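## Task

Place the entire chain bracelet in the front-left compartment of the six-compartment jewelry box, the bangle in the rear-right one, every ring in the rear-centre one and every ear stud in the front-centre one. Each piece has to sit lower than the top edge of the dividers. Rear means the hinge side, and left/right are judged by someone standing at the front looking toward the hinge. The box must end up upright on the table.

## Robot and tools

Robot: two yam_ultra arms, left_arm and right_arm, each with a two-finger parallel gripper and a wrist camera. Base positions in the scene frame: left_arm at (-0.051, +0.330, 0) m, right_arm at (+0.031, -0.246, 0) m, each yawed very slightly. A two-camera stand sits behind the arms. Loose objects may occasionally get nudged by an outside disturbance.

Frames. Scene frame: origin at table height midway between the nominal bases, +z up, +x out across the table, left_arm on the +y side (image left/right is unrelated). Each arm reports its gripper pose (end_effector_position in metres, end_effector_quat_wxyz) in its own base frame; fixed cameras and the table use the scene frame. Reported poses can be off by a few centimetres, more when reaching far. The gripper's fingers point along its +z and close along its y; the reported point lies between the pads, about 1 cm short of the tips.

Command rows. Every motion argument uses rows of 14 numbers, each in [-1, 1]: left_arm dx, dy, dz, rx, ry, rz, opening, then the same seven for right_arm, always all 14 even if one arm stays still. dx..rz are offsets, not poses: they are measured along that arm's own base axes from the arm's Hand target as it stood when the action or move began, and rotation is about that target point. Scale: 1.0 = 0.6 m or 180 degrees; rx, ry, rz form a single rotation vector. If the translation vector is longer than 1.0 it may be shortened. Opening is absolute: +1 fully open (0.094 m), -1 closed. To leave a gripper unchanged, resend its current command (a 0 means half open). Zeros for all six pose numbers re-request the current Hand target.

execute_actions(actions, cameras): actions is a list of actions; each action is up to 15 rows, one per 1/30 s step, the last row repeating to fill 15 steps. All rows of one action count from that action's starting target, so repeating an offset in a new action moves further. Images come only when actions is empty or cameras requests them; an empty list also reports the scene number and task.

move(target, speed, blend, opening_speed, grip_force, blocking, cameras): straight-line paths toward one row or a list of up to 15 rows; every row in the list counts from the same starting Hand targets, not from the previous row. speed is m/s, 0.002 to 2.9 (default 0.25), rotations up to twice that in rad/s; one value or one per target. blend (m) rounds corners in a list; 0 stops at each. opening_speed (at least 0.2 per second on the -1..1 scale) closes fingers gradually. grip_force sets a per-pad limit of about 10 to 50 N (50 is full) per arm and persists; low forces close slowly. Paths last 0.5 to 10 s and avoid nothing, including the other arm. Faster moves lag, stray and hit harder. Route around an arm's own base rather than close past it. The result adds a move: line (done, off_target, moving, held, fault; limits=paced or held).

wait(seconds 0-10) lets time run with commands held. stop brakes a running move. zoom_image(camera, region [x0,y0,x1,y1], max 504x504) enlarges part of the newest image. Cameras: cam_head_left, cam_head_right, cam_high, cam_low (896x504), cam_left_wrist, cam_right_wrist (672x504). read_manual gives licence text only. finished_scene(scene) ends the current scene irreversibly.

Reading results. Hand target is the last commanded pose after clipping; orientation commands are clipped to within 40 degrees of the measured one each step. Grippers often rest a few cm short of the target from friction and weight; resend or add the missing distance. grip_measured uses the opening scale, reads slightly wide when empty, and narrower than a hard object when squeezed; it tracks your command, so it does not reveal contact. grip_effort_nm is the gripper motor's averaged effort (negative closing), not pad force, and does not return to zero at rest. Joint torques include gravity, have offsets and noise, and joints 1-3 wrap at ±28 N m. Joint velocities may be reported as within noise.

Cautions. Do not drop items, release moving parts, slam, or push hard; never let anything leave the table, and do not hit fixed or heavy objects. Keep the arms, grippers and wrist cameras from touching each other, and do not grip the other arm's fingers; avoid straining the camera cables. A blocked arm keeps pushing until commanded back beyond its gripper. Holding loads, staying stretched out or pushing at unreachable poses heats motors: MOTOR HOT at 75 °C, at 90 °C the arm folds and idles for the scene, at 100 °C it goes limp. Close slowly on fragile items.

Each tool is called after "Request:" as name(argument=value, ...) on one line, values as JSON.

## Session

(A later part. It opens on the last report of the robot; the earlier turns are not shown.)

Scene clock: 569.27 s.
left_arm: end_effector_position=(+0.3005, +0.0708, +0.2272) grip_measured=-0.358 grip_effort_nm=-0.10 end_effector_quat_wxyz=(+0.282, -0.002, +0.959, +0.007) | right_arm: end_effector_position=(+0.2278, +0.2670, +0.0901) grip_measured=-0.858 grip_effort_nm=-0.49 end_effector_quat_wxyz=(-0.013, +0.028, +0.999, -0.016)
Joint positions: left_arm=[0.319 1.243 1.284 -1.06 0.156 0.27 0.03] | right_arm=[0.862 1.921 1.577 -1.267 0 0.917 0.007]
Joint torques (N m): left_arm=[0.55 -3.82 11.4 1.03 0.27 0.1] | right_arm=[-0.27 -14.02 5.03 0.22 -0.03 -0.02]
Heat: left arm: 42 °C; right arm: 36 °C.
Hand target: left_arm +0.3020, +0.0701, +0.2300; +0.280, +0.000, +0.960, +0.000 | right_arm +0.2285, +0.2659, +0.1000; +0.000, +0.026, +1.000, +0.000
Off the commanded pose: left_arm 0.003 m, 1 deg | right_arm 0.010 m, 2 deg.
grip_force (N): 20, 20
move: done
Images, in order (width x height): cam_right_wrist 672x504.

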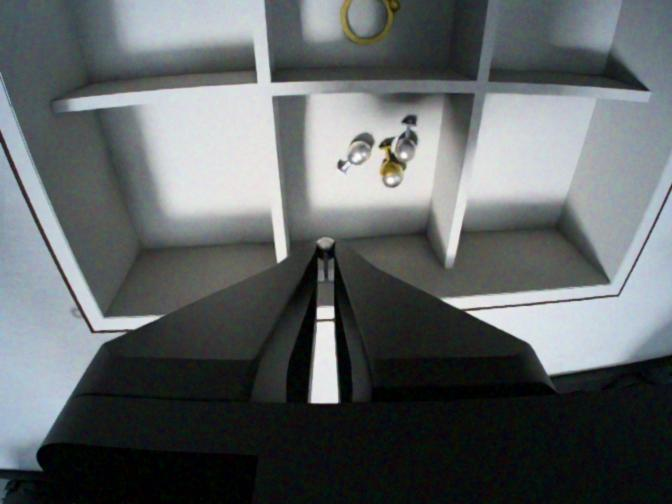

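Request:
move(target=[0,0,0,0,0,0,-0.36, 0,0,-0.083,0.0021,0.0038,0,-0.92], speed=0.12, cameras=["cam_right_wrist"])

Scene clock: 603.53 s.
left_arm: end_effector_position=(+0.3005, +0.0708, +0.2272) grip_measured=-0.358 grip_effort_nm=-0.10 end_effector_quat_wxyz=(+0.282, -0.002, +0.959, +0.007) | right_arm: end_effector_position=(+0.2267, +0.2693, +0.0524) grip_measured=-0.858 grip_effort_nm=-0.49 end_effector_quat_wxyz=(-0.008, +0.024, +1.000, +0.001)
Joint positions: left_arm=[0.319 1.243 1.284 -1.06 0.156 0.27 0.03] | right_arm=[0.862 1.919 1.423 -1.082 -0.013 0.91 0.007]
Joint torques (N m): left_arm=[0.55 -4.04 11.47 1.04 0.28 0.11] | right_arm=[-0.85 -10.41 5 0.27 -0.04 -0.03]
Heat: left arm: 42 °C; right arm: 38 °C.
Hand target: left_arm +0.3020, +0.0701, +0.2300; +0.280, +0.000, +0.960, +0.000 | right_arm +0.2286, +0.2660, +0.0501; -0.006, +0.026, +1.000, +0.003
Off the commanded pose: left_arm 0.003 m, 1 deg | right_arm 0.004 m, 0 deg.
grip_force (N): 20, 20
move: done
Images, in order (width x height): cam_right_wrist 672x504.

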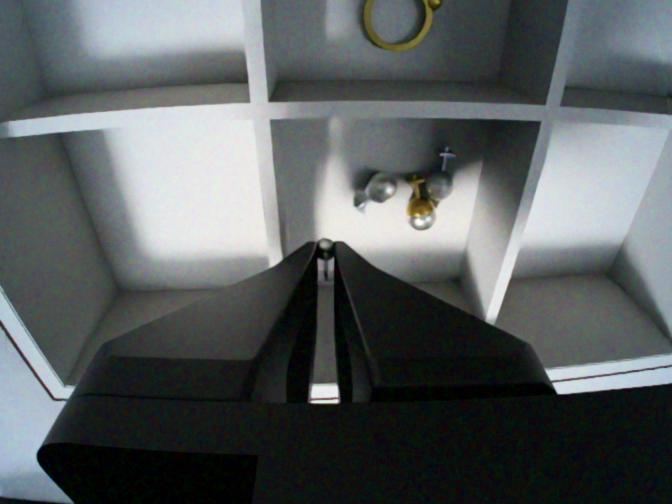

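Request:
move(target=[0,0,0,0,0,0,-0.36, 0,0,-0.046,0,0,0,-0.92], speed=0.08, cameras=["cam_right_wrist"])

Scene clock: 619.70 s.
left_arm: end_effector_position=(+0.3005, +0.0708, +0.2272) grip_measured=-0.358 grip_effort_nm=-0.11 end_effector_quat_wxyz=(+0.282, -0.002, +0.959, +0.007) | right_arm: end_effector_position=(+0.2282, +0.2712, +0.0352) grip_measured=-0.858 grip_effort_nm=-0.49 end_effector_quat_wxyz=(+0.002, +0.024, +1.000, +0.013)
Joint positions: left_arm=[0.319 1.243 1.284 -1.06 0.156 0.27 0.03] | right_arm=[0.862 1.919 1.351 -0.98 -0.014 0.91 0.007]
Joint torques (N m): left_arm=[0.49 -3.89 11.41 1.03 0.28 0.09] | right_arm=[-0.85 -7.65 4.98 0.32 -0.03 -0.03]
Heat: left arm: 42 °C; right arm: 36 °C.
Hand target: left_arm +0.3020, +0.0701, +0.2300; +0.280, +0.000, +0.960, +0.000 | right_arm +0.2286, +0.2659, +0.0226; -0.006, +0.026, +1.000, +0.003
Off the commanded pose: left_arm 0.003 m, 1 deg | right_arm 0.014 m, 2 deg.
grip_force (N): 20, 20
move: off_target (right_arm)
Images, in order (width x height): cam_right_wrist 672x504.

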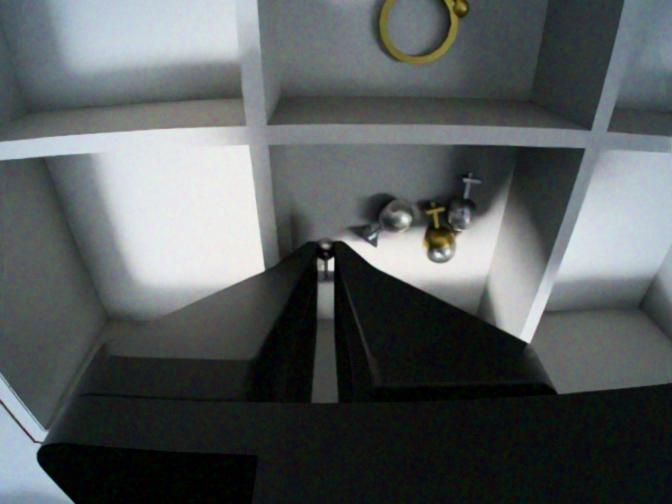

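Request:
move(target=[0,0,0,0,0,0,-0.36, 0,-0.003,-0.014,-0.0083,0.003,0,-0.92], speed=0.08, cameras=["cam_right_wrist"])

Scene clock: 635.00 s.
left_arm: end_effector_position=(+0.3005, +0.0708, +0.2272) grip_measured=-0.358 grip_effort_nm=-0.11 end_effector_quat_wxyz=(+0.282, -0.002, +0.959, +0.007) | right_arm: end_effector_position=(+0.2267, +0.2694, +0.0255) grip_measured=-0.858 grip_effort_nm=-0.49 end_effector_quat_wxyz=(-0.007, +0.024, +1.000, +0.002)
Joint positions: left_arm=[0.319 1.243 1.284 -1.06 0.156 0.27 0.03] | right_arm=[0.862 1.948 1.351 -0.979 -0.014 0.91 0.007]
Joint torques (N m): left_arm=[0.51 -3.86 11.4 1.03 0.25 0.1] | right_arm=[-0.72 -7.72 5.46 0.25 0.09 -0.02]
Heat: left arm: 42 °C; right arm: 34 °C.
Hand target: left_arm +0.3020, +0.0701, +0.2300; +0.280, +0.000, +0.960, +0.000 | right_arm +0.2286, +0.2642, +0.0143; -0.011, +0.026, +1.000, -0.010
Off the commanded pose: left_arm 0.003 m, 1 deg | right_arm 0.013 m, 2 deg.
grip_force (N): 20, 20
move: off_target (right_arm)
Images, in order (width x height): cam_right_wrist 672x504.

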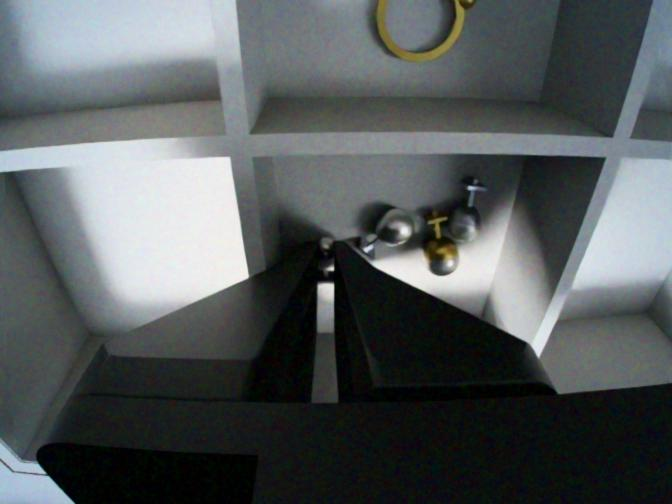

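Request:
move(target=[[0,0,0,0,0,0,-0.36, 0,0,-0.006,0,0,0,-0.92],[0,0,0,0,0,0,-0.36, 0,0,-0.006,0,0,0,-0.78]], speed=0.05, opening_speed=0.2, cameras=["cam_right_wrist"])

Scene clock: 642.50 s.
left_arm: end_effector_position=(+0.3005, +0.0708, +0.2272) grip_measured=-0.358 grip_effort_nm=-0.10 end_effector_quat_wxyz=(+0.282, -0.002, +0.959, +0.007) | right_arm: end_effector_position=(+0.2278, +0.2695, +0.0255) grip_measured=-0.782 grip_effort_nm=0.09 end_effector_quat_wxyz=(-0.005, +0.025, +1.000, +0.003)
Joint positions: left_arm=[0.319 1.243 1.284 -1.06 0.156 0.27 0.03] | right_arm=[0.86 1.948 1.351 -0.976 -0.011 0.91 0.01]
Joint torques (N m): left_arm=[0.49 -3.99 11.4 1.05 0.24 0.1] | right_arm=[-0.59 -7.34 4.71 0.35 0.06 -0.01]
Heat: left arm: 42 °C; right arm: 34 °C.
Hand target: left_arm +0.3020, +0.0701, +0.2300; +0.280, +0.000, +0.960, +0.000 | right_arm +0.2286, +0.2642, +0.0107; -0.011, +0.026, +1.000, -0.010
Off the commanded pose: left_arm 0.003 m, 1 deg | right_arm 0.016 m, 2 deg.
grip_force (N): 20, 20
move: off_target (right_arm); target 2's new opening was sent with right_arm's hand 0.016 m and 2 deg from that target
Images, in order (width x height): cam_right_wrist 672x504.

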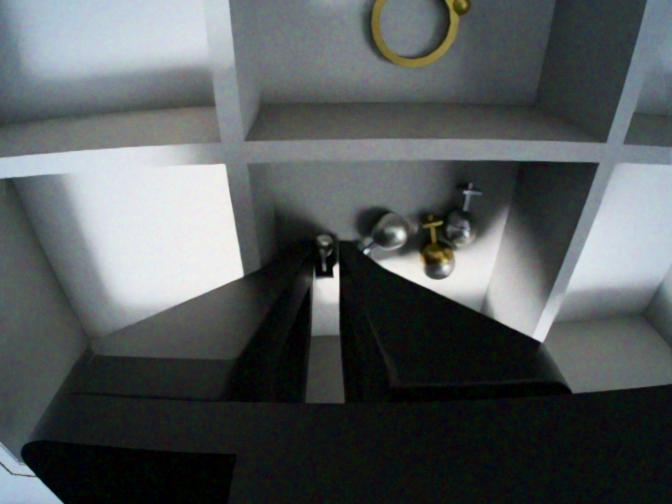

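Request:
move(target=[-0.1117,-0.1402,-0.1583,0,0.1806,0,-0.36, 0,0,0.22,0,0,0,-0.78], speed=0.25, cameras=["cam_right_wrist", "cam_left_wrist"])

Scene clock: 673.23 s.
left_arm: end_effector_position=(+0.2401, -0.0151, +0.1413) grip_measured=-0.358 grip_effort_nm=-0.11 end_effector_quat_wxyz=(+0.018, +0.002, +1.000, -0.006) | right_arm: end_effector_position=(+0.2235, +0.2645, +0.1230) grip_measured=-0.782 grip_effort_nm=0.08 end_effector_quat_wxyz=(-0.029, +0.025, +0.999, -0.027)
Joint positions: left_arm=[-0.06 1.417 1.225 -1.342 0.009 -0.057 0.03] | right_arm=[0.86 1.934 1.723 -1.438 -0.011 0.91 0.01]
Joint torques (N m): left_arm=[-0.44 -5.12 7.34 0.12 -0.09 -0.03] | right_arm=[-0.57 -13.3 9.74 -0.18 0.06 -0.01]
Heat: left arm: 42 °C; right arm: 33 °C.
Hand target: left_arm +0.2349, -0.0140, +0.1350; +0.000, +0.000, +1.000, +0.000 | right_arm +0.2286, +0.2642, +0.1426; -0.011, +0.026, +1.000, -0.010
Off the commanded pose: left_arm 0.008 m, 2 deg | right_arm 0.020 m, 3 deg.
grip_force (N): 20, 20
move: off_target (right_arm)
Images, in order (width x height): cam_left_wrist 672x504, cam_right_wrist 672x504.

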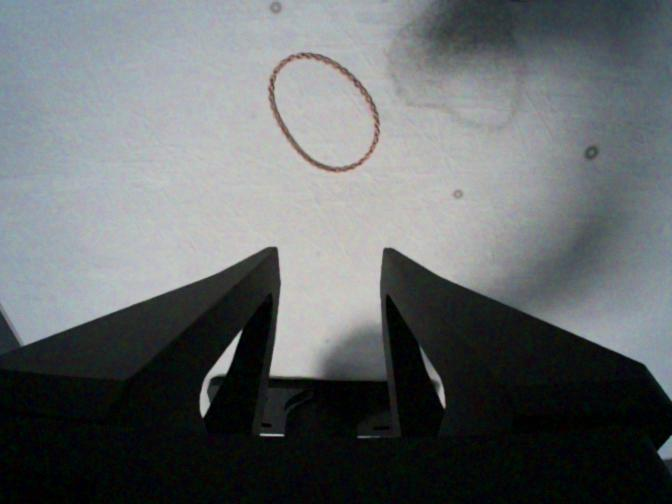

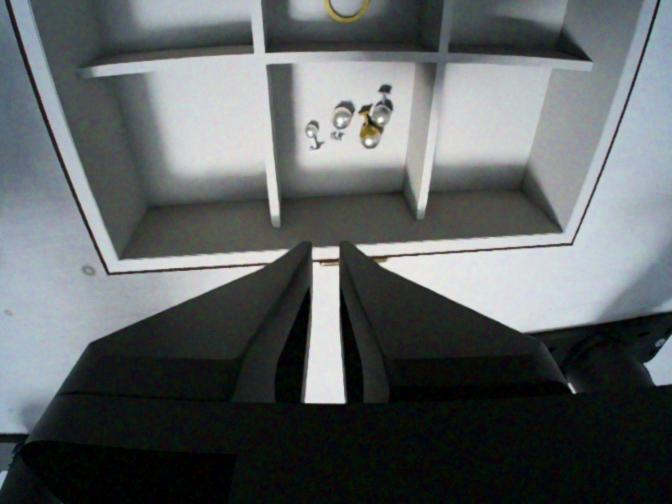

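Request:
move(target=[0.0185,-0.0467,-0.15,0,0,0,-0.6, 0.069,-0.3737,0.079,0,0,0,-0.5], speed=0.25, cameras=["cam_left_wrist"])

Scene clock: 698.00 s.
left_arm: end_effector_position=(+0.2483, -0.0427, +0.0519) grip_measured=-0.598 grip_effort_nm=-0.10 end_effector_quat_wxyz=(+0.009, +0.001, +1.000, -0.006) | right_arm: end_effector_position=(+0.2770, +0.0416, +0.1830) grip_measured=-0.502 grip_effort_nm=0.08 end_effector_quat_wxyz=(+0.000, +0.029, +1.000, -0.008)
Joint positions: left_arm=[-0.169 1.525 0.963 -0.989 0.008 -0.166 0.019] | right_arm=[0.156 1.625 1.589 -1.539 0.016 0.214 0.023]
Joint torques (N m): left_arm=[-0.42 -5.48 6.89 0.31 -0.07 -0.05] | right_arm=[-0.16 -9.83 6.06 -0.01 -0.02 -0.03]
Heat: left arm: 38 °C; right arm: 38 °C.
Hand target: left_arm +0.2462, -0.0421, +0.0450; +0.001, +0.000, +1.000, +0.000 | right_arm +0.2699, +0.0400, +0.1900; -0.011, +0.026, +1.000, -0.010
Off the commanded pose: left_arm 0.007 m, 1 deg | right_arm 0.010 m, 1 deg.
joint sent to its limit (right arm) — joint 4 (wrist pitch), lower limit. The joint targets still meet the commanded pose.
grip_force (N): 20, 20
move: done
Images, in order (width x height): cam_left_wrist 672x504.

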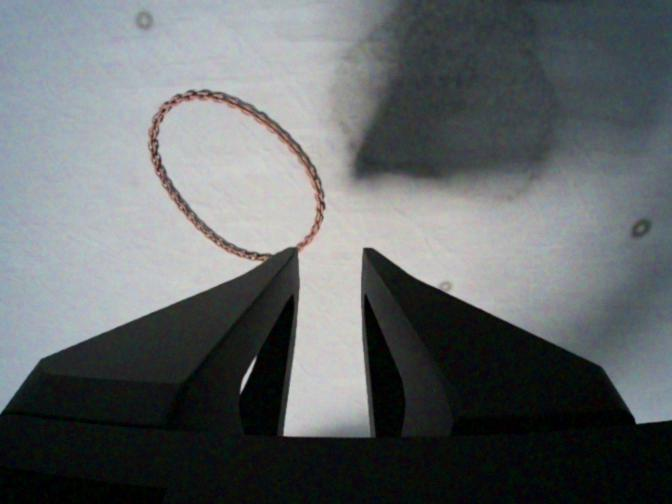

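Request:
move(target=[0.002,0.003,-0.08,0,0,0,-0.6, 0,0,0,0,0,0,-0.5], speed=0.1, cameras=["cam_left_wrist"])

Scene clock: 714.23 s.
left_arm: end_effector_position=(+0.2429, -0.0418, +0.0128) grip_measured=-0.598 grip_effort_nm=-0.10 end_effector_quat_wxyz=(-0.004, +0.001, +1.000, -0.003) | right_arm: end_effector_position=(+0.2770, +0.0416, +0.1830) grip_measured=-0.502 grip_effort_nm=0.08 end_effector_quat_wxyz=(+0.000, +0.029, +1.000, -0.008)
Joint positions: left_arm=[-0.169 1.594 0.861 -0.845 0.008 -0.166 0.019] | right_arm=[0.156 1.625 1.589 -1.539 0.016 0.213 0.023]
Joint torques (N m): left_arm=[0.27 -4.15 4.86 0.94 -0.09 0.03] | right_arm=[-0.16 -9.81 6.05 -0.02 -0.01 -0.03]
Heat: left arm: 37 °C; right arm: 37 °C.
Hand target: left_arm +0.2473, -0.0403, -0.0030; +0.000, +0.000, +1.000, +0.000 | right_arm +0.2699, +0.0400, +0.1900; -0.011, +0.026, +1.000, -0.010
Off the commanded pose: left_arm 0.016 m, 1 deg | right_arm 0.010 m, 1 deg.
joint sent to its limit (right arm) — joint 4 (wrist pitch), lower limit. The joint targets still meet the commanded pose.
grip_force (N): 20, 20
move: off_target (left_arm)
Images, in order (width x height): cam_left_wrist 672x504.

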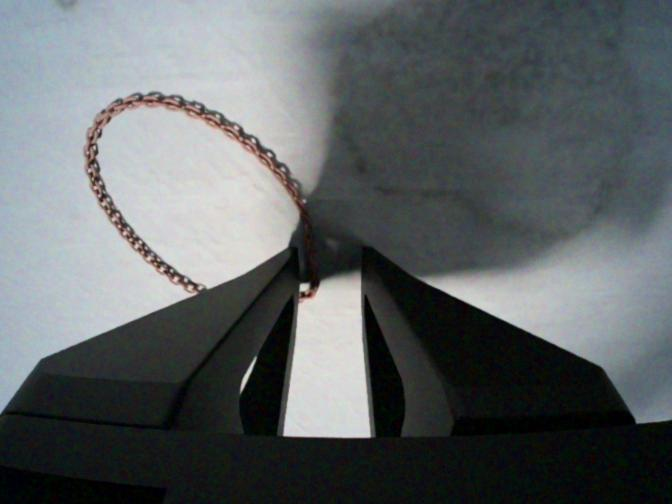

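Request:
move(target=[[0,0,-0.02,0,0,0,-0.6, 0,0,0,0,0,0,-0.5],[0,0,-0.02,0,0,0,-1, 0,0,0,0,0,0,-0.5]], speed=0.08, opening_speed=0.4, cameras=["cam_left_wrist"])

Scene clock: 727.07 s.
left_arm: end_effector_position=(+0.2477, -0.0433, +0.0123) grip_measured=-0.947 grip_effort_nm=-0.42 end_effector_quat_wxyz=(+0.006, +0.001, +1.000, -0.007) | right_arm: end_effector_position=(+0.2770, +0.0416, +0.1830) grip_measured=-0.502 grip_effort_nm=0.08 end_effector_quat_wxyz=(+0.000, +0.029, +1.000, -0.008)
Joint positions: left_arm=[-0.169 1.594 0.859 -0.822 0.012 -0.166 0.002] | right_arm=[0.156 1.625 1.589 -1.539 0.016 0.213 0.023]
Joint torques (N m): left_arm=[0.25 -2.56 2.61 1.2 -0.11 0.03] | right_arm=[-0.14 -9.81 6.05 -0.03 -0.03 -0.03]
Heat: left arm: 36 °C; right arm: 37 °C.
Hand target: left_arm +0.2474, -0.0403, -0.0150; +0.001, +0.000, +1.000, +0.000 | right_arm +0.2699, +0.0400, +0.1900; -0.011, +0.026, +1.000, -0.010
Off the commanded pose: left_arm 0.027 m, 1 deg | right_arm 0.010 m, 1 deg.
joint sent to its limit (right arm) — joint 4 (wrist pitch), lower limit. The joint targets still meet the commanded pose.
grip_force (N): 20, 20
move: off_target (left_arm); target 2's new opening was sent with left_arm's hand 0.028 m and 1 deg from that target
Images, in order (width x height): cam_left_wrist 672x504.

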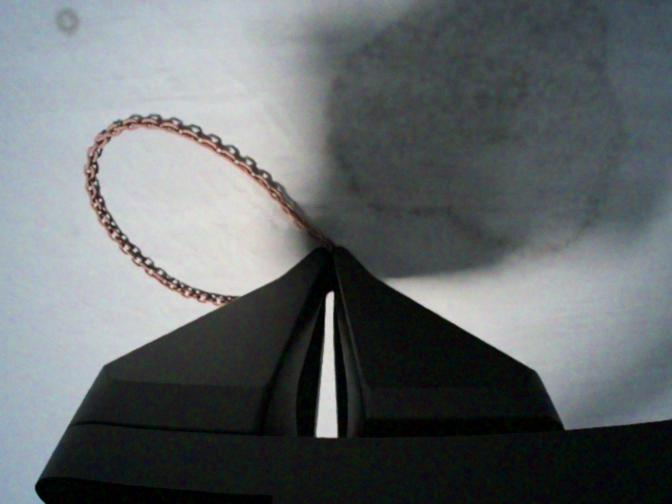

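Request:
move(target=[0,0,0.3667,0,0,0,-1, 0,0,0,0,0,0,-0.5], speed=0.12, cameras=["cam_left_wrist", "cam_head_left"])

Scene clock: 753.03 s.
left_arm: end_effector_position=(+0.2482, -0.0433, +0.1946) grip_measured=-0.953 grip_effort_nm=-0.46 end_effector_quat_wxyz=(+0.011, +0.001, +1.000, -0.007) | right_arm: end_effector_position=(+0.2770, +0.0416, +0.1830) grip_measured=-0.502 grip_effort_nm=0.08 end_effector_quat_wxyz=(+0.000, +0.029, +1.000, -0.008)
Joint positions: left_arm=[-0.169 1.503 1.516 -1.56 0.011 -0.166 0.002] | right_arm=[0.156 1.625 1.589 -1.539 0.016 0.213 0.023]
Joint torques (N m): left_arm=[0.36 -8.79 9.91 0.09 -0.11 0.03] | right_arm=[-0.14 -9.83 6.04 -0.02 -0.01 -0.02]
Heat: left arm: 36 °C; right arm: 37 °C.
Hand target: left_arm +0.2474, -0.0403, +0.2050; +0.001, +0.000, +1.000, +0.000 | right_arm +0.2699, +0.0400, +0.1900; -0.011, +0.026, +1.000, -0.010
Off the commanded pose: left_arm 0.011 m, 1 deg | right_arm 0.010 m, 1 deg.
joint sent to its limit (left arm) — joint 4 (wrist pitch), lower limit. The joint targets are off in orientation, not in position.
joint sent to its limit (right arm) — joint 4 (wrist pitch), lower limit. The joint targets still meet the commanded pose.
grip_force (N): 20, 20
move: off_target (left_arm)
Images, in order (width x height): cam_head_left 896x504, cam_left_wrist 672x504.

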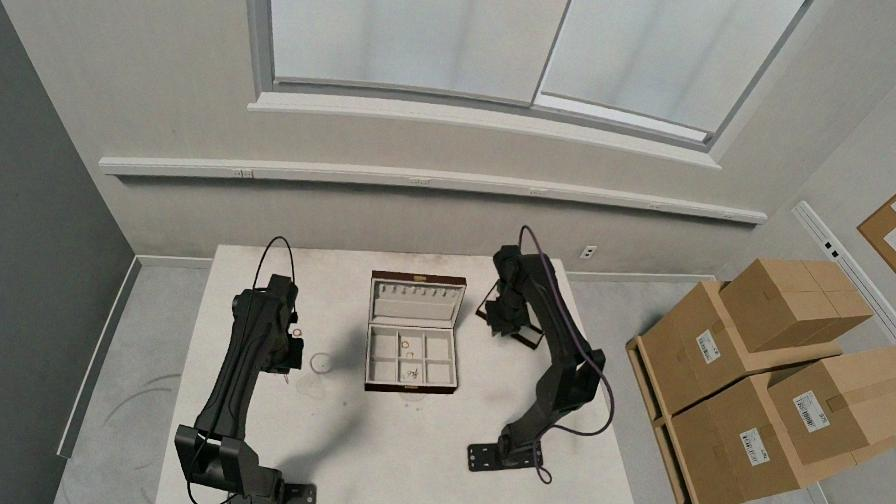

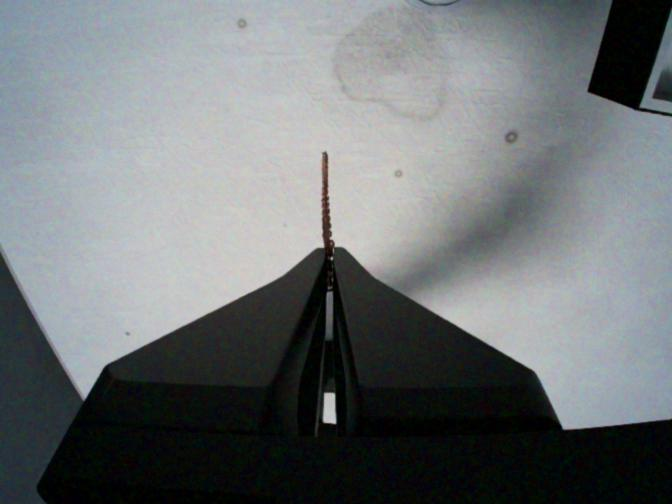

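Request:
move(target=[0.151,-0.3695,-0.0117,-0.0893,-0.1275,-0.0218,-1, 0,0,0,0,0,0,-0.5], speed=0.15, cameras=["cam_left_wrist"])

Scene clock: 763.27 s.
left_arm: end_effector_position=(+0.3307, -0.2589, +0.1991) grip_measured=-0.953 grip_effort_nm=-0.46 end_effector_quat_wxyz=(+0.194, +0.038, +0.970, -0.143) | right_arm: end_effector_position=(+0.2770, +0.0416, +0.1830) grip_measured=-0.502 grip_effort_nm=0.09 end_effector_quat_wxyz=(+0.000, +0.029, +1.000, -0.008)
Joint positions: left_arm=[-0.665 1.699 1.619 -1.003 0.005 -0.588 0.002] | right_arm=[0.156 1.625 1.589 -1.539 0.016 0.213 0.023]
Joint torques (N m): left_arm=[-0.16 -7.57 11.66 1.12 -0.16 -0.04] | right_arm=[-0.13 -9.81 6.05 -0.02 -0.02 -0.03]
Heat: left arm: 38 °C; right arm: 37 °C.
Hand target: left_arm +0.3380, -0.2620, +0.1981; +0.199, +0.034, +0.970, -0.139 | right_arm +0.2699, +0.0400, +0.1900; -0.011, +0.026, +1.000, -0.010
Off the commanded pose: left_arm 0.008 m, 1 deg | right_arm 0.010 m, 1 deg.
joint sent to its limit (right arm) — joint 4 (wrist pitch), lower limit. The joint targets still meet the commanded pose.
grip_force (N): 20, 20
move: done
Images, in order (width x height): cam_left_wrist 672x504.

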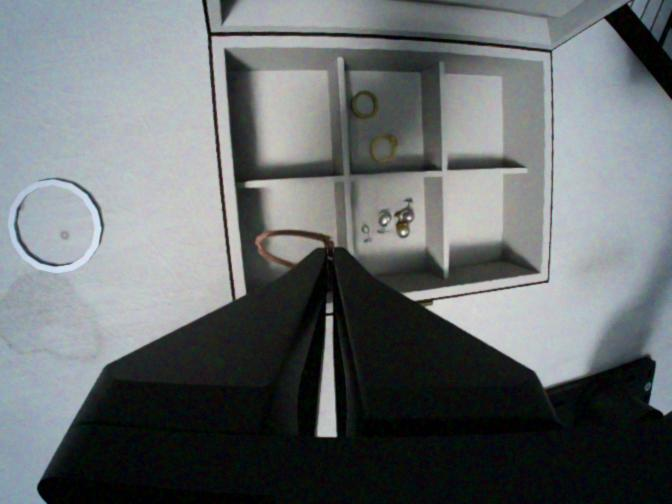

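Request:
move(target=[-0.021,-0.0262,-0.1385,0.0526,0.0724,-0.006,-1, 0,0,0,0,0,0,-0.5], speed=0.1, cameras=["cam_left_wrist"])

Scene clock: 800.23 s.
left_arm: end_effector_position=(+0.3244, -0.2751, +0.1210) grip_measured=-0.953 grip_effort_nm=-0.46 end_effector_quat_wxyz=(+0.090, +0.044, +0.992, -0.072) | right_arm: end_effector_position=(+0.2770, +0.0416, +0.1830) grip_measured=-0.502 grip_effort_nm=0.08 end_effector_quat_wxyz=(+0.000, +0.029, +1.000, -0.008)
Joint positions: left_arm=[-0.704 1.943 1.704 -1.101 0.003 -0.616 0.002] | right_arm=[0.156 1.625 1.589 -1.539 0.016 0.213 0.023]
Joint torques (N m): left_arm=[-0.55 -9.16 11.19 0.5 -0.05 -0.05] | right_arm=[-0.12 -9.81 6.05 -0.02 -0.02 -0.02]
Heat: left arm: 38 °C; right arm: 37 °C.
Hand target: left_arm +0.3254, -0.2777, +0.1150; +0.083, +0.043, +0.994, -0.063 | right_arm +0.2699, +0.0400, +0.1900; -0.011, +0.026, +1.000, -0.010
Off the commanded pose: left_arm 0.007 m, 1 deg | right_arm 0.010 m, 1 deg.
joint sent to its limit (right arm) — joint 4 (wrist pitch), lower limit. The joint targets still meet the commanded pose.
grip_force (N): 20, 20
move: done
Images, in order (width x height): cam_left_wrist 672x504.

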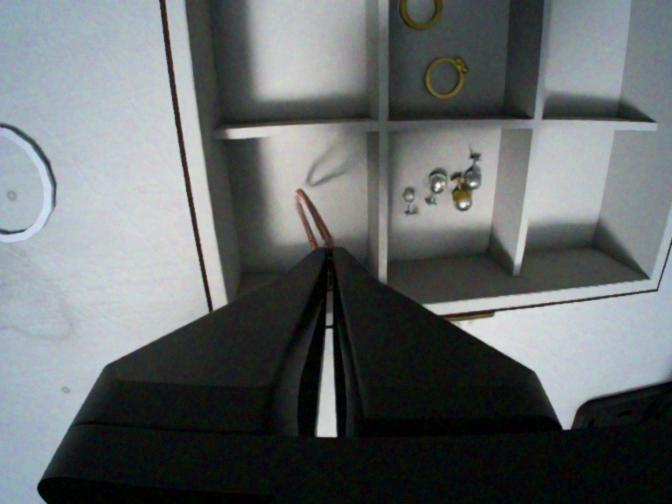

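Request:
move(target=[-0.0015,0.0003,-0.155,0.0424,0.0511,-0.0003,-1, 0,0,0,0,0,0,-0.5], speed=0.06, cameras=["cam_left_wrist"])

Scene clock: 818.77 s.
left_arm: end_effector_position=(+0.3240, -0.2747, +0.0313) grip_measured=-0.953 grip_effort_nm=-0.46 end_effector_quat_wxyz=(+0.007, +0.044, +0.999, -0.008) | right_arm: end_effector_position=(+0.2770, +0.0416, +0.1830) grip_measured=-0.502 grip_effort_nm=0.09 end_effector_quat_wxyz=(+0.000, +0.029, +1.000, -0.008)
Joint positions: left_arm=[-0.704 2.189 1.741 -1.102 0.003 -0.616 0.002] | right_arm=[0.156 1.625 1.589 -1.539 0.016 0.213 0.023]
Joint torques (N m): left_arm=[-0.46 -10.35 10.3 0.13 -0.01 -0.01] | right_arm=[-0.14 -9.8 6.04 -0.02 -0.03 -0.03]
Heat: left arm: 39 °C; right arm: 37 °C.
Hand target: left_arm +0.3245, -0.2775, +0.0219; +0.000, +0.044, +0.999, +0.000 | right_arm +0.2699, +0.0400, +0.1900; -0.011, +0.026, +1.000, -0.010
Off the commanded pose: left_arm 0.010 m, 1 deg | right_arm 0.010 m, 1 deg.
joint sent to its limit (right arm) — joint 4 (wrist pitch), lower limit. The joint targets still meet the commanded pose.
grip_force (N): 20, 20
move: done
Images, in order (width x height): cam_left_wrist 672x504.

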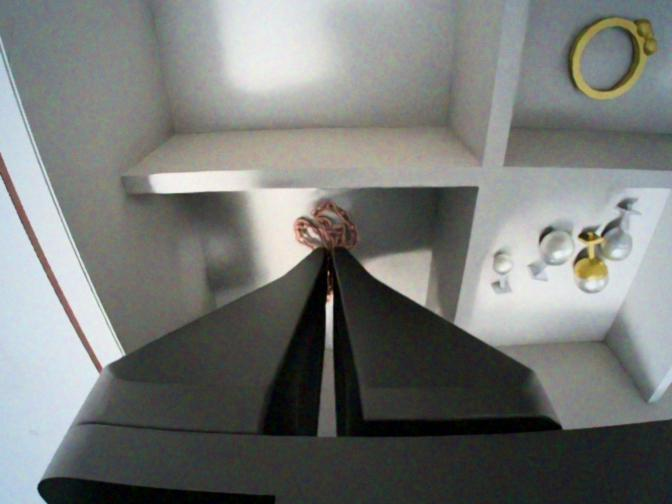

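Request:
move(target=[[0,0,0,0,0,0,-0.8, 0,0,0,0,0,0,-0.5],[0,0,0.19,0,0,0,-0.8, 0,0,0,0,0,0,-0.5]], speed=0.1, opening_speed=0.25, cameras=["cam_left_wrist"])

Scene clock: 832.00 s.
left_arm: end_effector_position=(+0.3247, -0.2753, +0.1481) grip_measured=-0.802 grip_effort_nm=0.14 end_effector_quat_wxyz=(+0.013, +0.044, +0.999, -0.012) | right_arm: end_effector_position=(+0.2770, +0.0416, +0.1830) grip_measured=-0.502 grip_effort_nm=0.08 end_effector_quat_wxyz=(+0.000, +0.029, +1.000, -0.008)
Joint positions: left_arm=[-0.704 2.189 2.208 -1.554 0.003 -0.616 0.009] | right_arm=[0.156 1.625 1.589 -1.539 0.016 0.213 0.023]
Joint torques (N m): left_arm=[-0.55 -10.02 9.84 0.09 -0.04 -0.03] | right_arm=[-0.14 -9.8 6.08 -0.02 -0.02 -0.03]
Heat: left arm: 38 °C; right arm: 37 °C.
Hand target: left_arm +0.3245, -0.2775, +0.1359; +0.000, +0.044, +0.999, +0.000 | right_arm +0.2699, +0.0400, +0.1900; -0.011, +0.026, +1.000, -0.010
Off the commanded pose: left_arm 0.012 m, 2 deg | right_arm 0.010 m, 1 deg.
joint sent to its limit (right arm) — joint 4 (wrist pitch), lower limit. The joint targets still meet the commanded pose.
grip_force (N): 20, 20
move: off_target (left_arm)
Images, in order (width x height): cam_left_wrist 672x504.

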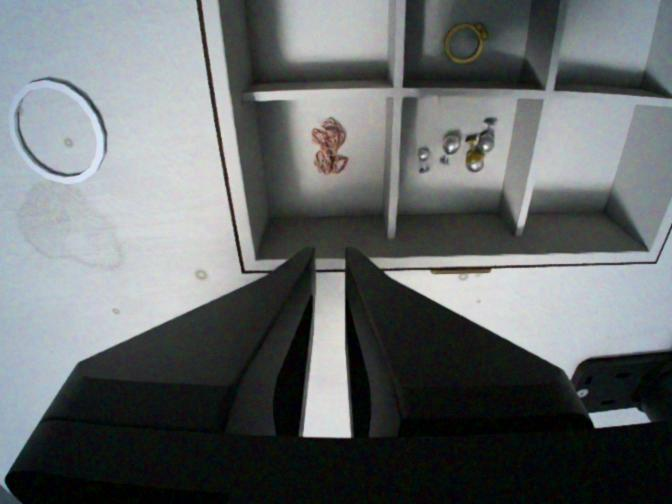

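Request:
move(target=[0.1792,0.4325,-0.0515,0,0,-0.4998,-0.36, -0.1165,-0.2667,0.0667,0,0,0,-0.5], speed=0.3, cameras=["cam_left_wrist"])

Scene clock: 898.10 s.
left_arm: end_effector_position=(+0.4316, -0.0167, +0.1160) grip_measured=-0.362 grip_effort_nm=0.14 end_effector_quat_wxyz=(+0.012, +0.734, +0.679, +0.013) | right_arm: end_effector_position=(+0.2063, -0.1208, +0.2229) grip_measured=-0.502 grip_effort_nm=0.08 end_effector_quat_wxyz=(+0.069, +0.025, +0.996, -0.050)
Joint positions: left_arm=[-0.042 2.19 2.079 -1.425 -0.003 1.607 0.03] | right_arm=[-0.517 1.352 1.491 -1.54 0.023 -0.468 0.023]
Joint torques (N m): left_arm=[-0.17 -10.11 10.45 0.06 0.04 0.11] | right_arm=[-0.55 -6.69 7.01 0.31 0.05 -0.03]
Heat: left arm: 37 °C; right arm: 36 °C.
Hand target: left_arm +0.4320, -0.0180, +0.1050; +0.000, +0.737, +0.675, +0.000 | right_arm +0.2000, -0.1200, +0.2301; -0.011, +0.026, +1.000, -0.010
Off the commanded pose: left_arm 0.011 m, 2 deg | right_arm 0.010 m, 10 deg.
joint sent to its limit (right arm) — joint 4 (wrist pitch), lower limit. The joint targets are off in orientation, not in position.
grip_force (N): 20, 20
move: off_target (left_arm, right_arm)
Images, in order (width x height): cam_left_wrist 672x504.

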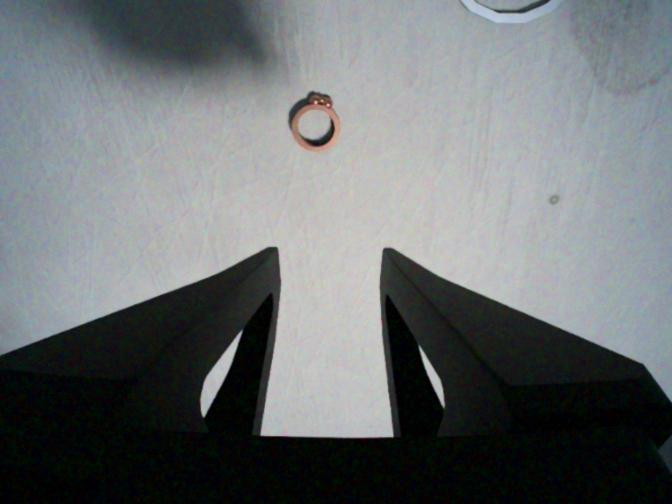

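Request:
move(target=[0.0183,-0.027,-0.0917,0,0,0,-0.3, 0,0,0,0,0,0,-0.5], speed=0.2, cameras=["cam_left_wrist"])

Scene clock: 919.50 s.
left_arm: end_effector_position=(+0.4450, -0.0333, +0.0652) grip_measured=-0.302 grip_effort_nm=0.14 end_effector_quat_wxyz=(+0.011, +0.739, +0.674, +0.012) | right_arm: end_effector_position=(+0.2063, -0.1208, +0.2229) grip_measured=-0.502 grip_effort_nm=0.08 end_effector_quat_wxyz=(+0.069, +0.025, +0.996, -0.050)
Joint positions: left_arm=[-0.078 2.251 1.977 -1.264 -0.003 1.585 0.033] | right_arm=[-0.517 1.352 1.491 -1.54 0.023 -0.468 0.023]
Joint torques (N m): left_arm=[-0.08 -11.21 7.98 0.27 0.02 -0.06] | right_arm=[-0.57 -6.69 6.95 0.32 0.03 -0.03]
Heat: left arm: 37 °C; right arm: 33 °C.
Hand target: left_arm +0.4430, -0.0342, +0.0500; +0.000, +0.737, +0.676, +0.000 | right_arm +0.2000, -0.1200, +0.2301; -0.011, +0.027, +1.000, -0.010
Off the commanded pose: left_arm 0.015 m, 2 deg | right_arm 0.010 m, 10 deg.
joint sent to its limit (right arm) — joint 4 (wrist pitch), lower limit. The joint targets are off in orientation, not in position.
grip_force (N): 20, 20
move: off_target (left_arm, right_arm)
Images, in order (width x height): cam_left_wrist 672x504.

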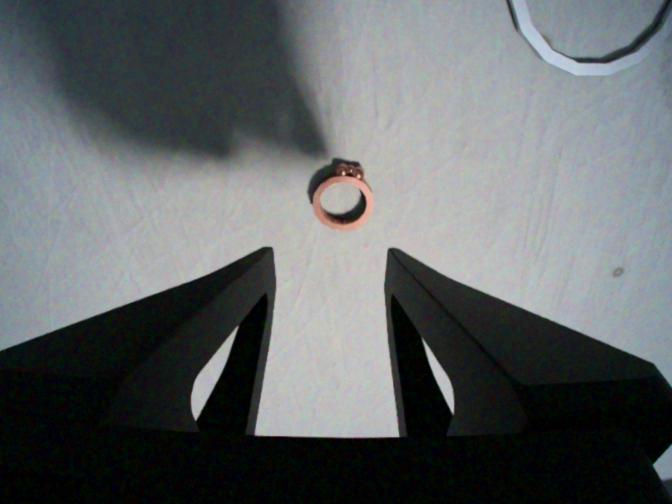

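Request:
move(target=[-0.007,0.003,-0.083,0,0,0,-0.3, 0,0,0,0,0,0,-0.5], speed=0.1, cameras=["cam_left_wrist"])

Scene clock: 937.23 s.
left_arm: end_effector_position=(+0.4447, -0.0332, +0.0193) grip_measured=-0.302 grip_effort_nm=0.14 end_effector_quat_wxyz=(+0.015, +0.739, +0.674, +0.016) | right_arm: end_effector_position=(+0.2063, -0.1208, +0.2229) grip_measured=-0.502 grip_effort_nm=0.08 end_effector_quat_wxyz=(+0.069, +0.025, +0.996, -0.050)
Joint positions: left_arm=[-0.078 2.262 1.812 -1.076 -0.003 1.585 0.033] | right_arm=[-0.517 1.352 1.491 -1.54 0.023 -0.468 0.023]
Joint torques (N m): left_arm=[0.21 -10.81 7.28 0.28 0.05 -0.01] | right_arm=[-0.54 -6.67 7.01 0.32 0.03 -0.03]
Heat: left arm: 37 °C; right arm: 33 °C.
Hand target: left_arm +0.4387, -0.0324, +0.0001; +0.000, +0.737, +0.675, +0.000 | right_arm +0.2000, -0.1200, +0.2301; -0.011, +0.027, +1.000, -0.010
Off the commanded pose: left_arm 0.020 m, 3 deg | right_arm 0.010 m, 10 deg.
joint sent to its limit (right arm) — joint 4 (wrist pitch), lower limit. The joint targets are off in orientation, not in position.
grip_force (N): 20, 20
move: off_target (left_arm, right_arm)
Images, in order (width x height): cam_left_wrist 672x504.

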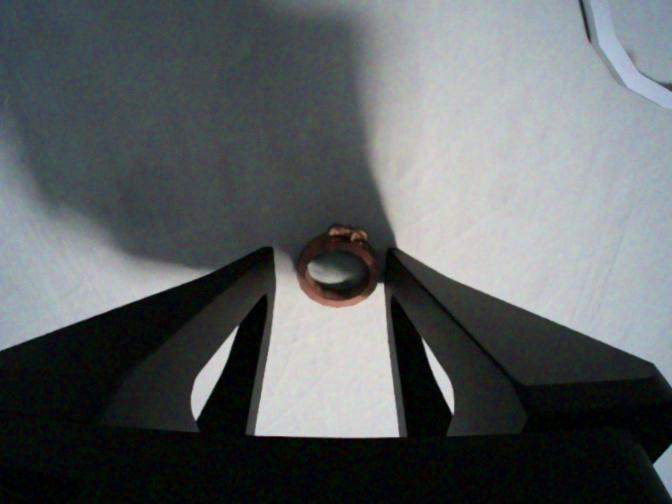

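Request:
move(target=[[0,0,-0.015,0,0,0,-0.3, 0,0,0,0,0,0,-0.5],[0,0,-0.015,0,0,0,-0.68, 0,0,0,0,0,0,-0.5]], speed=0.08, opening_speed=0.3, cameras=["cam_left_wrist"])

Scene clock: 945.93 s.
left_arm: end_effector_position=(+0.4442, -0.0332, +0.0181) grip_measured=-0.518 grip_effort_nm=-0.46 end_effector_quat_wxyz=(+0.015, +0.739, +0.674, +0.016) | right_arm: end_effector_position=(+0.2063, -0.1208, +0.2229) grip_measured=-0.502 grip_effort_nm=0.08 end_effector_quat_wxyz=(+0.069, +0.025, +0.996, -0.050)
Joint positions: left_arm=[-0.078 2.262 1.807 -1.072 -0.003 1.585 0.023] | right_arm=[-0.517 1.352 1.491 -1.54 0.023 -0.468 0.023]
Joint torques (N m): left_arm=[0.21 -10.18 5.57 0.54 0.02 0] | right_arm=[-0.57 -6.67 6.97 0.32 0.04 -0.03]
Heat: left arm: 37 °C; right arm: 32 °C.
Hand target: left_arm +0.4387, -0.0324, -0.0089; +0.000, +0.737, +0.675, +0.000 | right_arm +0.2000, -0.1200, +0.2301; -0.011, +0.027, +1.000, -0.010
Off the commanded pose: left_arm 0.027 m, 3 deg | right_arm 0.010 m, 10 deg.
joint sent to its limit (right arm) — joint 4 (wrist pitch), lower limit. The joint targets are off in orientation, not in position.
grip_force (N): 20, 20
move: off_target (left_arm, right_arm); target 2's new opening was sent with left_arm's hand 0.028 m and 3 deg from that target
Images, in order (width x height): cam_left_wrist 672x504.

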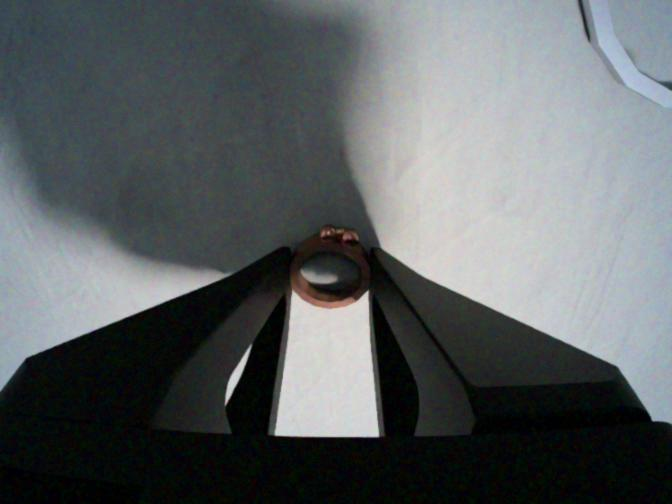

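Request:
move(target=[[0,0,0.1898,0,0,0,-0.68, 0,0,0,0,0,0,-0.5],[-0.1145,-0.3627,0.1898,-0.0938,-0.1023,0.0002,-0.68, 0,0,0,0,0,0,-0.5],[-0.0662,-0.5543,0.1898,-0.0938,-0.1023,0.0002,-0.68, 0,0,0,0,0,0,-0.5]], speed=0.2, blend=[0.02, 0.04, 0], cameras=["cam_left_wrist"])

Scene clock: 985.53 s.
left_arm: end_effector_position=(+0.3963, -0.3657, +0.1200) grip_measured=-0.519 grip_effort_nm=-0.46 end_effector_quat_wxyz=(+0.233, +0.721, +0.652, +0.018) | right_arm: end_effector_position=(+0.2063, -0.1208, +0.2229) grip_measured=-0.502 grip_effort_nm=0.09 end_effector_quat_wxyz=(+0.069, +0.025, +0.996, -0.050)
Joint positions: left_arm=[-0.745 2.191 1.99 -0.898 0.005 0.924 0.023] | right_arm=[-0.517 1.352 1.491 -1.54 0.023 -0.468 0.023]
Joint torques (N m): left_arm=[0.24 -10.77 11.64 0.87 -0.04 -0.05] | right_arm=[-0.57 -6.68 6.99 0.32 0.03 -0.03]
Heat: left arm: 37 °C; right arm: 32 °C.
Hand target: left_arm +0.3989, -0.3651, +0.1051; +0.215, +0.720, +0.660, +0.019 | right_arm +0.2000, -0.1200, +0.2301; -0.011, +0.027, +1.000, -0.010
Off the commanded pose: left_arm 0.015 m, 2 deg | right_arm 0.010 m, 10 deg.
joint sent to its limit (right arm) — joint 4 (wrist pitch), lower limit. The joint targets are off in orientation, not in position.
grip_force (N): 20, 20
move: off_target (left_arm, right_arm)
Images, in order (width x height): cam_left_wrist 672x504.

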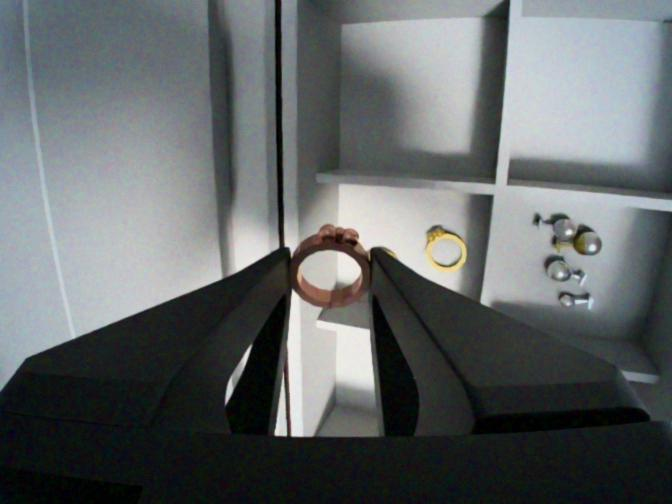

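Request:
move(target=[0.0097,0.006,-0.0885,0.0338,0.0369,0,-0.68, 0,0,0,0,0,0,-0.5], speed=0.12, cameras=["cam_left_wrist"])

Scene clock: 1032.03 s.
left_arm: end_effector_position=(+0.4032, -0.3640, +0.0677) grip_measured=-0.519 grip_effort_nm=-0.46 end_effector_quat_wxyz=(+0.156, +0.728, +0.667, +0.012) | right_arm: end_effector_position=(+0.2063, -0.1208, +0.2229) grip_measured=-0.502 grip_effort_nm=0.08 end_effector_quat_wxyz=(+0.069, +0.025, +0.996, -0.050)
Joint positions: left_arm=[-0.734 2.394 2.186 -1.047 0.005 0.924 0.023] | right_arm=[-0.517 1.352 1.491 -1.54 0.023 -0.468 0.023]
Joint torques (N m): left_arm=[0.61 -12.1 11.28 0.6 -0.01 0.06] | right_arm=[-0.57 -6.68 6.98 0.32 0.03 -0.03]
Heat: left arm: 38 °C; right arm: 31 °C.
Hand target: left_arm +0.4048, -0.3614, +0.0520; +0.138, +0.730, +0.669, +0.012 | right_arm +0.2000, -0.1200, +0.2301; -0.011, +0.027, +1.000, -0.010
Off the commanded pose: left_arm 0.016 m, 2 deg | right_arm 0.010 m, 10 deg.
joint sent to its limit (right arm) — joint 4 (wrist pitch), lower limit. The joint targets are off in orientation, not in position.
grip_force (N): 20, 20
move: off_target (left_arm, right_arm)
Images, in order (width x height): cam_left_wrist 672x504.

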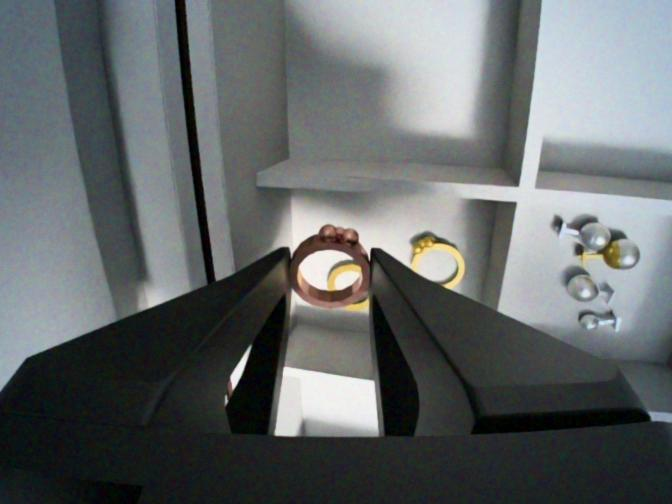

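Request:
move(target=[-0.004,0,-0.058,0,0,0,-0.68, 0,0,0,0,0,0,-0.5], speed=0.08, cameras=["cam_left_wrist"])

Scene clock: 1057.27 s.
left_arm: end_effector_position=(+0.4047, -0.3653, +0.0425) grip_measured=-0.519 grip_effort_nm=-0.46 end_effector_quat_wxyz=(+0.161, +0.728, +0.666, +0.013) | right_arm: end_effector_position=(+0.2063, -0.1208, +0.2229) grip_measured=-0.502 grip_effort_nm=0.08 end_effector_quat_wxyz=(+0.069, +0.025, +0.996, -0.050)
Joint positions: left_arm=[-0.734 2.394 2.082 -0.933 0.005 0.924 0.023] | right_arm=[-0.517 1.352 1.491 -1.54 0.023 -0.468 0.023]
Joint torques (N m): left_arm=[0.28 -12.08 7.98 0.8 0 0.04] | right_arm=[-0.55 -6.65 7.01 0.31 0.04 -0.03]
Heat: left arm: 37 °C; right arm: 31 °C.
Hand target: left_arm +0.4024, -0.3614, +0.0171; +0.138, +0.730, +0.669, +0.012 | right_arm +0.2000, -0.1200, +0.2301; -0.011, +0.027, +1.000, -0.010
Off the commanded pose: left_arm 0.026 m, 3 deg | right_arm 0.010 m, 10 deg.
joint sent to its limit (right arm) — joint 4 (wrist pitch), lower limit. The joint targets are off in orientation, not in position.
grip_force (N): 20, 20
move: off_target (left_arm, right_arm)
Images, in order (width x height): cam_left_wrist 672x504.

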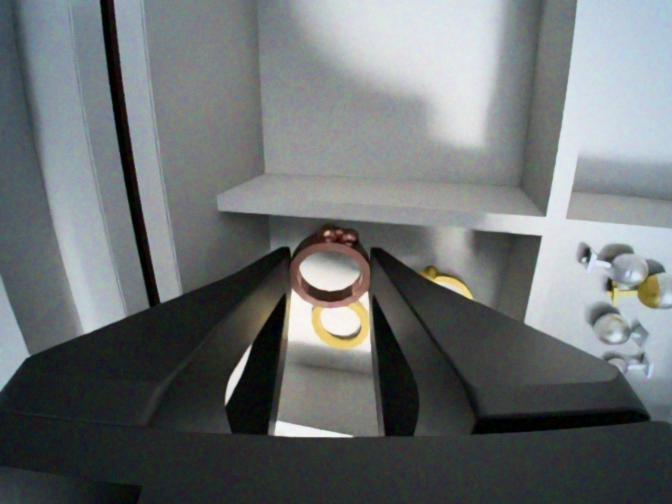

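Request:
move(target=[-0.002,0.003,-0.022,0.0031,-0.0002,0,-0.68, 0,0,0,0,0,0,-0.5], speed=0.06, cameras=["cam_left_wrist"])

Scene clock: 1077.10 s.
left_arm: end_effector_position=(+0.4052, -0.3645, +0.0332) grip_measured=-0.519 grip_effort_nm=-0.46 end_effector_quat_wxyz=(+0.163, +0.727, +0.666, +0.015) | right_arm: end_effector_position=(+0.2063, -0.1208, +0.2229) grip_measured=-0.502 grip_effort_nm=0.08 end_effector_quat_wxyz=(+0.069, +0.025, +0.996, -0.050)
Joint positions: left_arm=[-0.734 2.394 2.045 -0.893 0 0.924 0.023] | right_arm=[-0.517 1.352 1.491 -1.54 0.023 -0.468 0.023]
Joint torques (N m): left_arm=[0.12 -11.63 7.61 0.86 -0.06 0.05] | right_arm=[-0.57 -6.67 6.99 0.31 0.04 -0.04]
Heat: left arm: 37 °C; right arm: 31 °C.
Hand target: left_arm +0.4013, -0.3596, +0.0039; +0.135, +0.731, +0.669, +0.015 | right_arm +0.2000, -0.1200, +0.2301; -0.011, +0.027, +1.000, -0.010
Off the commanded pose: left_arm 0.030 m, 3 deg | right_arm 0.010 m, 10 deg.
joint sent to its limit (right arm) — joint 4 (wrist pitch), lower limit. The joint targets are off in orientation, not in position.
grip_force (N): 20, 20
move: off_target (left_arm, right_arm)
Images, in order (width x height): cam_left_wrist 672x504.

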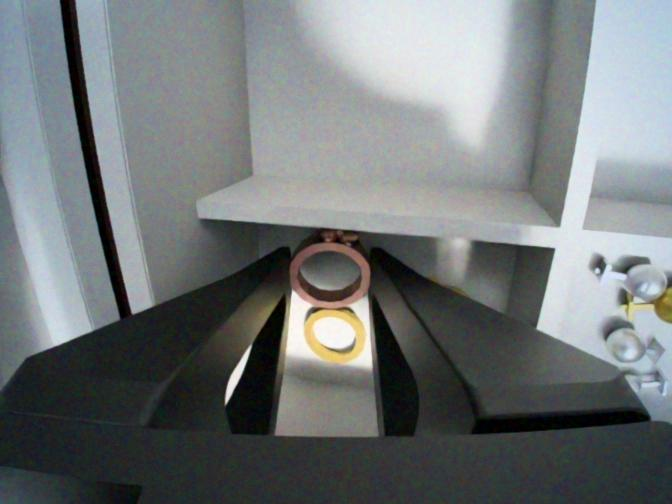

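Request:
move(target=[[0,0,-0.013,0,0,0,-0.68, 0,0,0,0,0,0,-0.5],[0,0,-0.013,0,0,0,-0.42, 0,0,0,0,0,0,-0.5]], speed=0.06, opening_speed=0.2, cameras=["cam_left_wrist"])

Scene clock: 1087.20 s.
left_arm: end_effector_position=(+0.4079, -0.3656, +0.0311) grip_measured=-0.422 grip_effort_nm=0.14 end_effector_quat_wxyz=(+0.169, +0.726, +0.666, +0.019) | right_arm: end_effector_position=(+0.2063, -0.1208, +0.2229) grip_measured=-0.502 grip_effort_nm=0.08 end_effector_quat_wxyz=(+0.069, +0.025, +0.996, -0.050)
Joint positions: left_arm=[-0.734 2.394 2.032 -0.867 -0.005 0.924 0.027] | right_arm=[-0.517 1.352 1.491 -1.54 0.023 -0.468 0.023]
Joint torques (N m): left_arm=[0.08 -11.28 6.89 0.89 0.05 0.06] | right_arm=[-0.57 -6.68 6.95 0.32 0.04 -0.02]
Heat: left arm: 37 °C; right arm: 31 °C.
Hand target: left_arm +0.4012, -0.3596, -0.0039; +0.135, +0.731, +0.669, +0.015 | right_arm +0.2000, -0.1200, +0.2301; -0.011, +0.027, +1.000, -0.010
Off the commanded pose: left_arm 0.036 m, 4 deg | right_arm 0.010 m, 10 deg.
joint sent to its limit (right arm) — joint 4 (wrist pitch), lower limit. The joint targets are off in orientation, not in position.
grip_force (N): 20, 20
move: off_target (left_arm, right_arm); target 2's new opening was sent with left_arm's hand 0.035 m and 4 deg from that target
Images, in order (width x height): cam_left_wrist 672x504.

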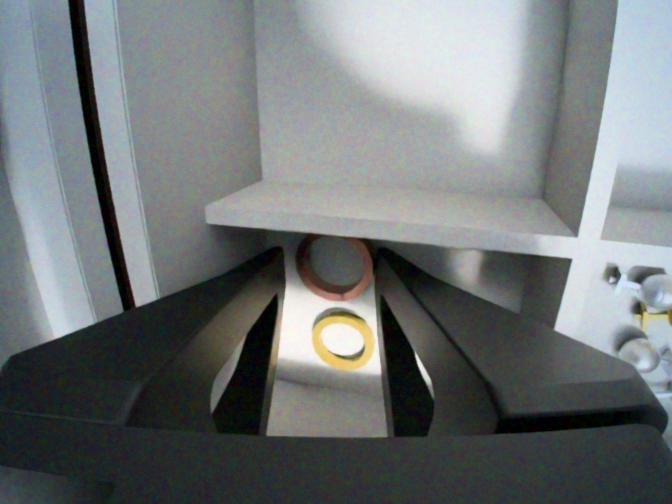

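Request:
move(target=[[0,0,0.1167,0,0,0,-0.42, -0.2333,-0.2,-0.1,0,0,0,-0.5],[-0.04,0.05,0.2167,-0.0338,-0.0369,0,-0.42, -0.2333,-0.2,-0.1,0,0,0,-0.5],[-0.0603,0.3993,0.1732,0.0648,0.058,-0.0769,-0.42, -0.2333,-0.2,-0.1,0,0,0,-0.5]], speed=[0.15, 0.2, 0.25], blend=[0.01, 0.03, 0], cameras=["cam_left_wrist"])

Scene clock: 1233.13 s.
left_arm: end_effector_position=(+0.3731, -0.1210, +0.0924) grip_measured=-0.422 grip_effort_nm=0.14 end_effector_quat_wxyz=(+0.002, +0.810, +0.586, +0.000) | right_arm: end_effector_position=(+0.0607, -0.2367, +0.1735) grip_measured=-0.502 grip_effort_nm=0.08 end_effector_quat_wxyz=(-0.011, +0.027, +1.000, -0.011)
Joint positions: left_arm=[-0.315 2.042 1.759 -1.285 0.002 1.574 0.027] | right_arm=[-1.304 1.465 1.396 -1.486 0.027 -1.25 0.023]
Joint torques (N m): left_arm=[-0.47 -15.01 6.89 0 -0.02 0.11] | right_arm=[-0.54 -4.46 6.35 0.31 -0.02 -0.04]
Heat: left arm: 36 °C; right arm: 31 °C.
Hand target: left_arm +0.3651, -0.1200, +0.1001; +0.000, +0.814, +0.581, +0.000 | right_arm +0.0601, -0.2400, +0.1700; -0.011, +0.026, +1.000, -0.010
Off the commanded pose: left_arm 0.011 m, 1 deg | right_arm 0.005 m, 0 deg.
grip_force (N): 20, 20
move: off_target (left_arm)
Images, in order (width x height): cam_left_wrist 672x504.

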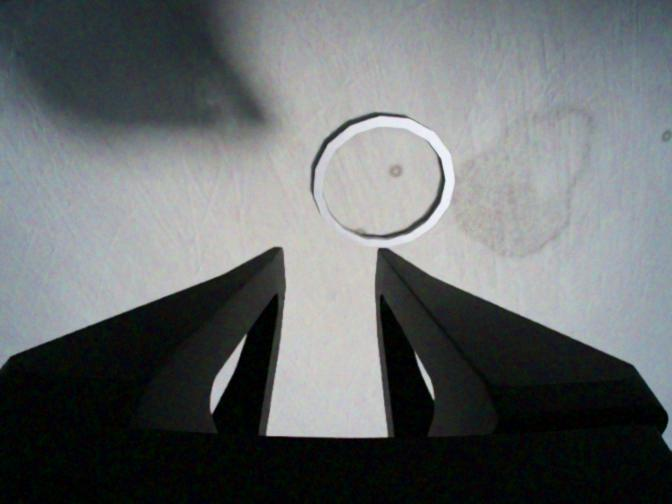

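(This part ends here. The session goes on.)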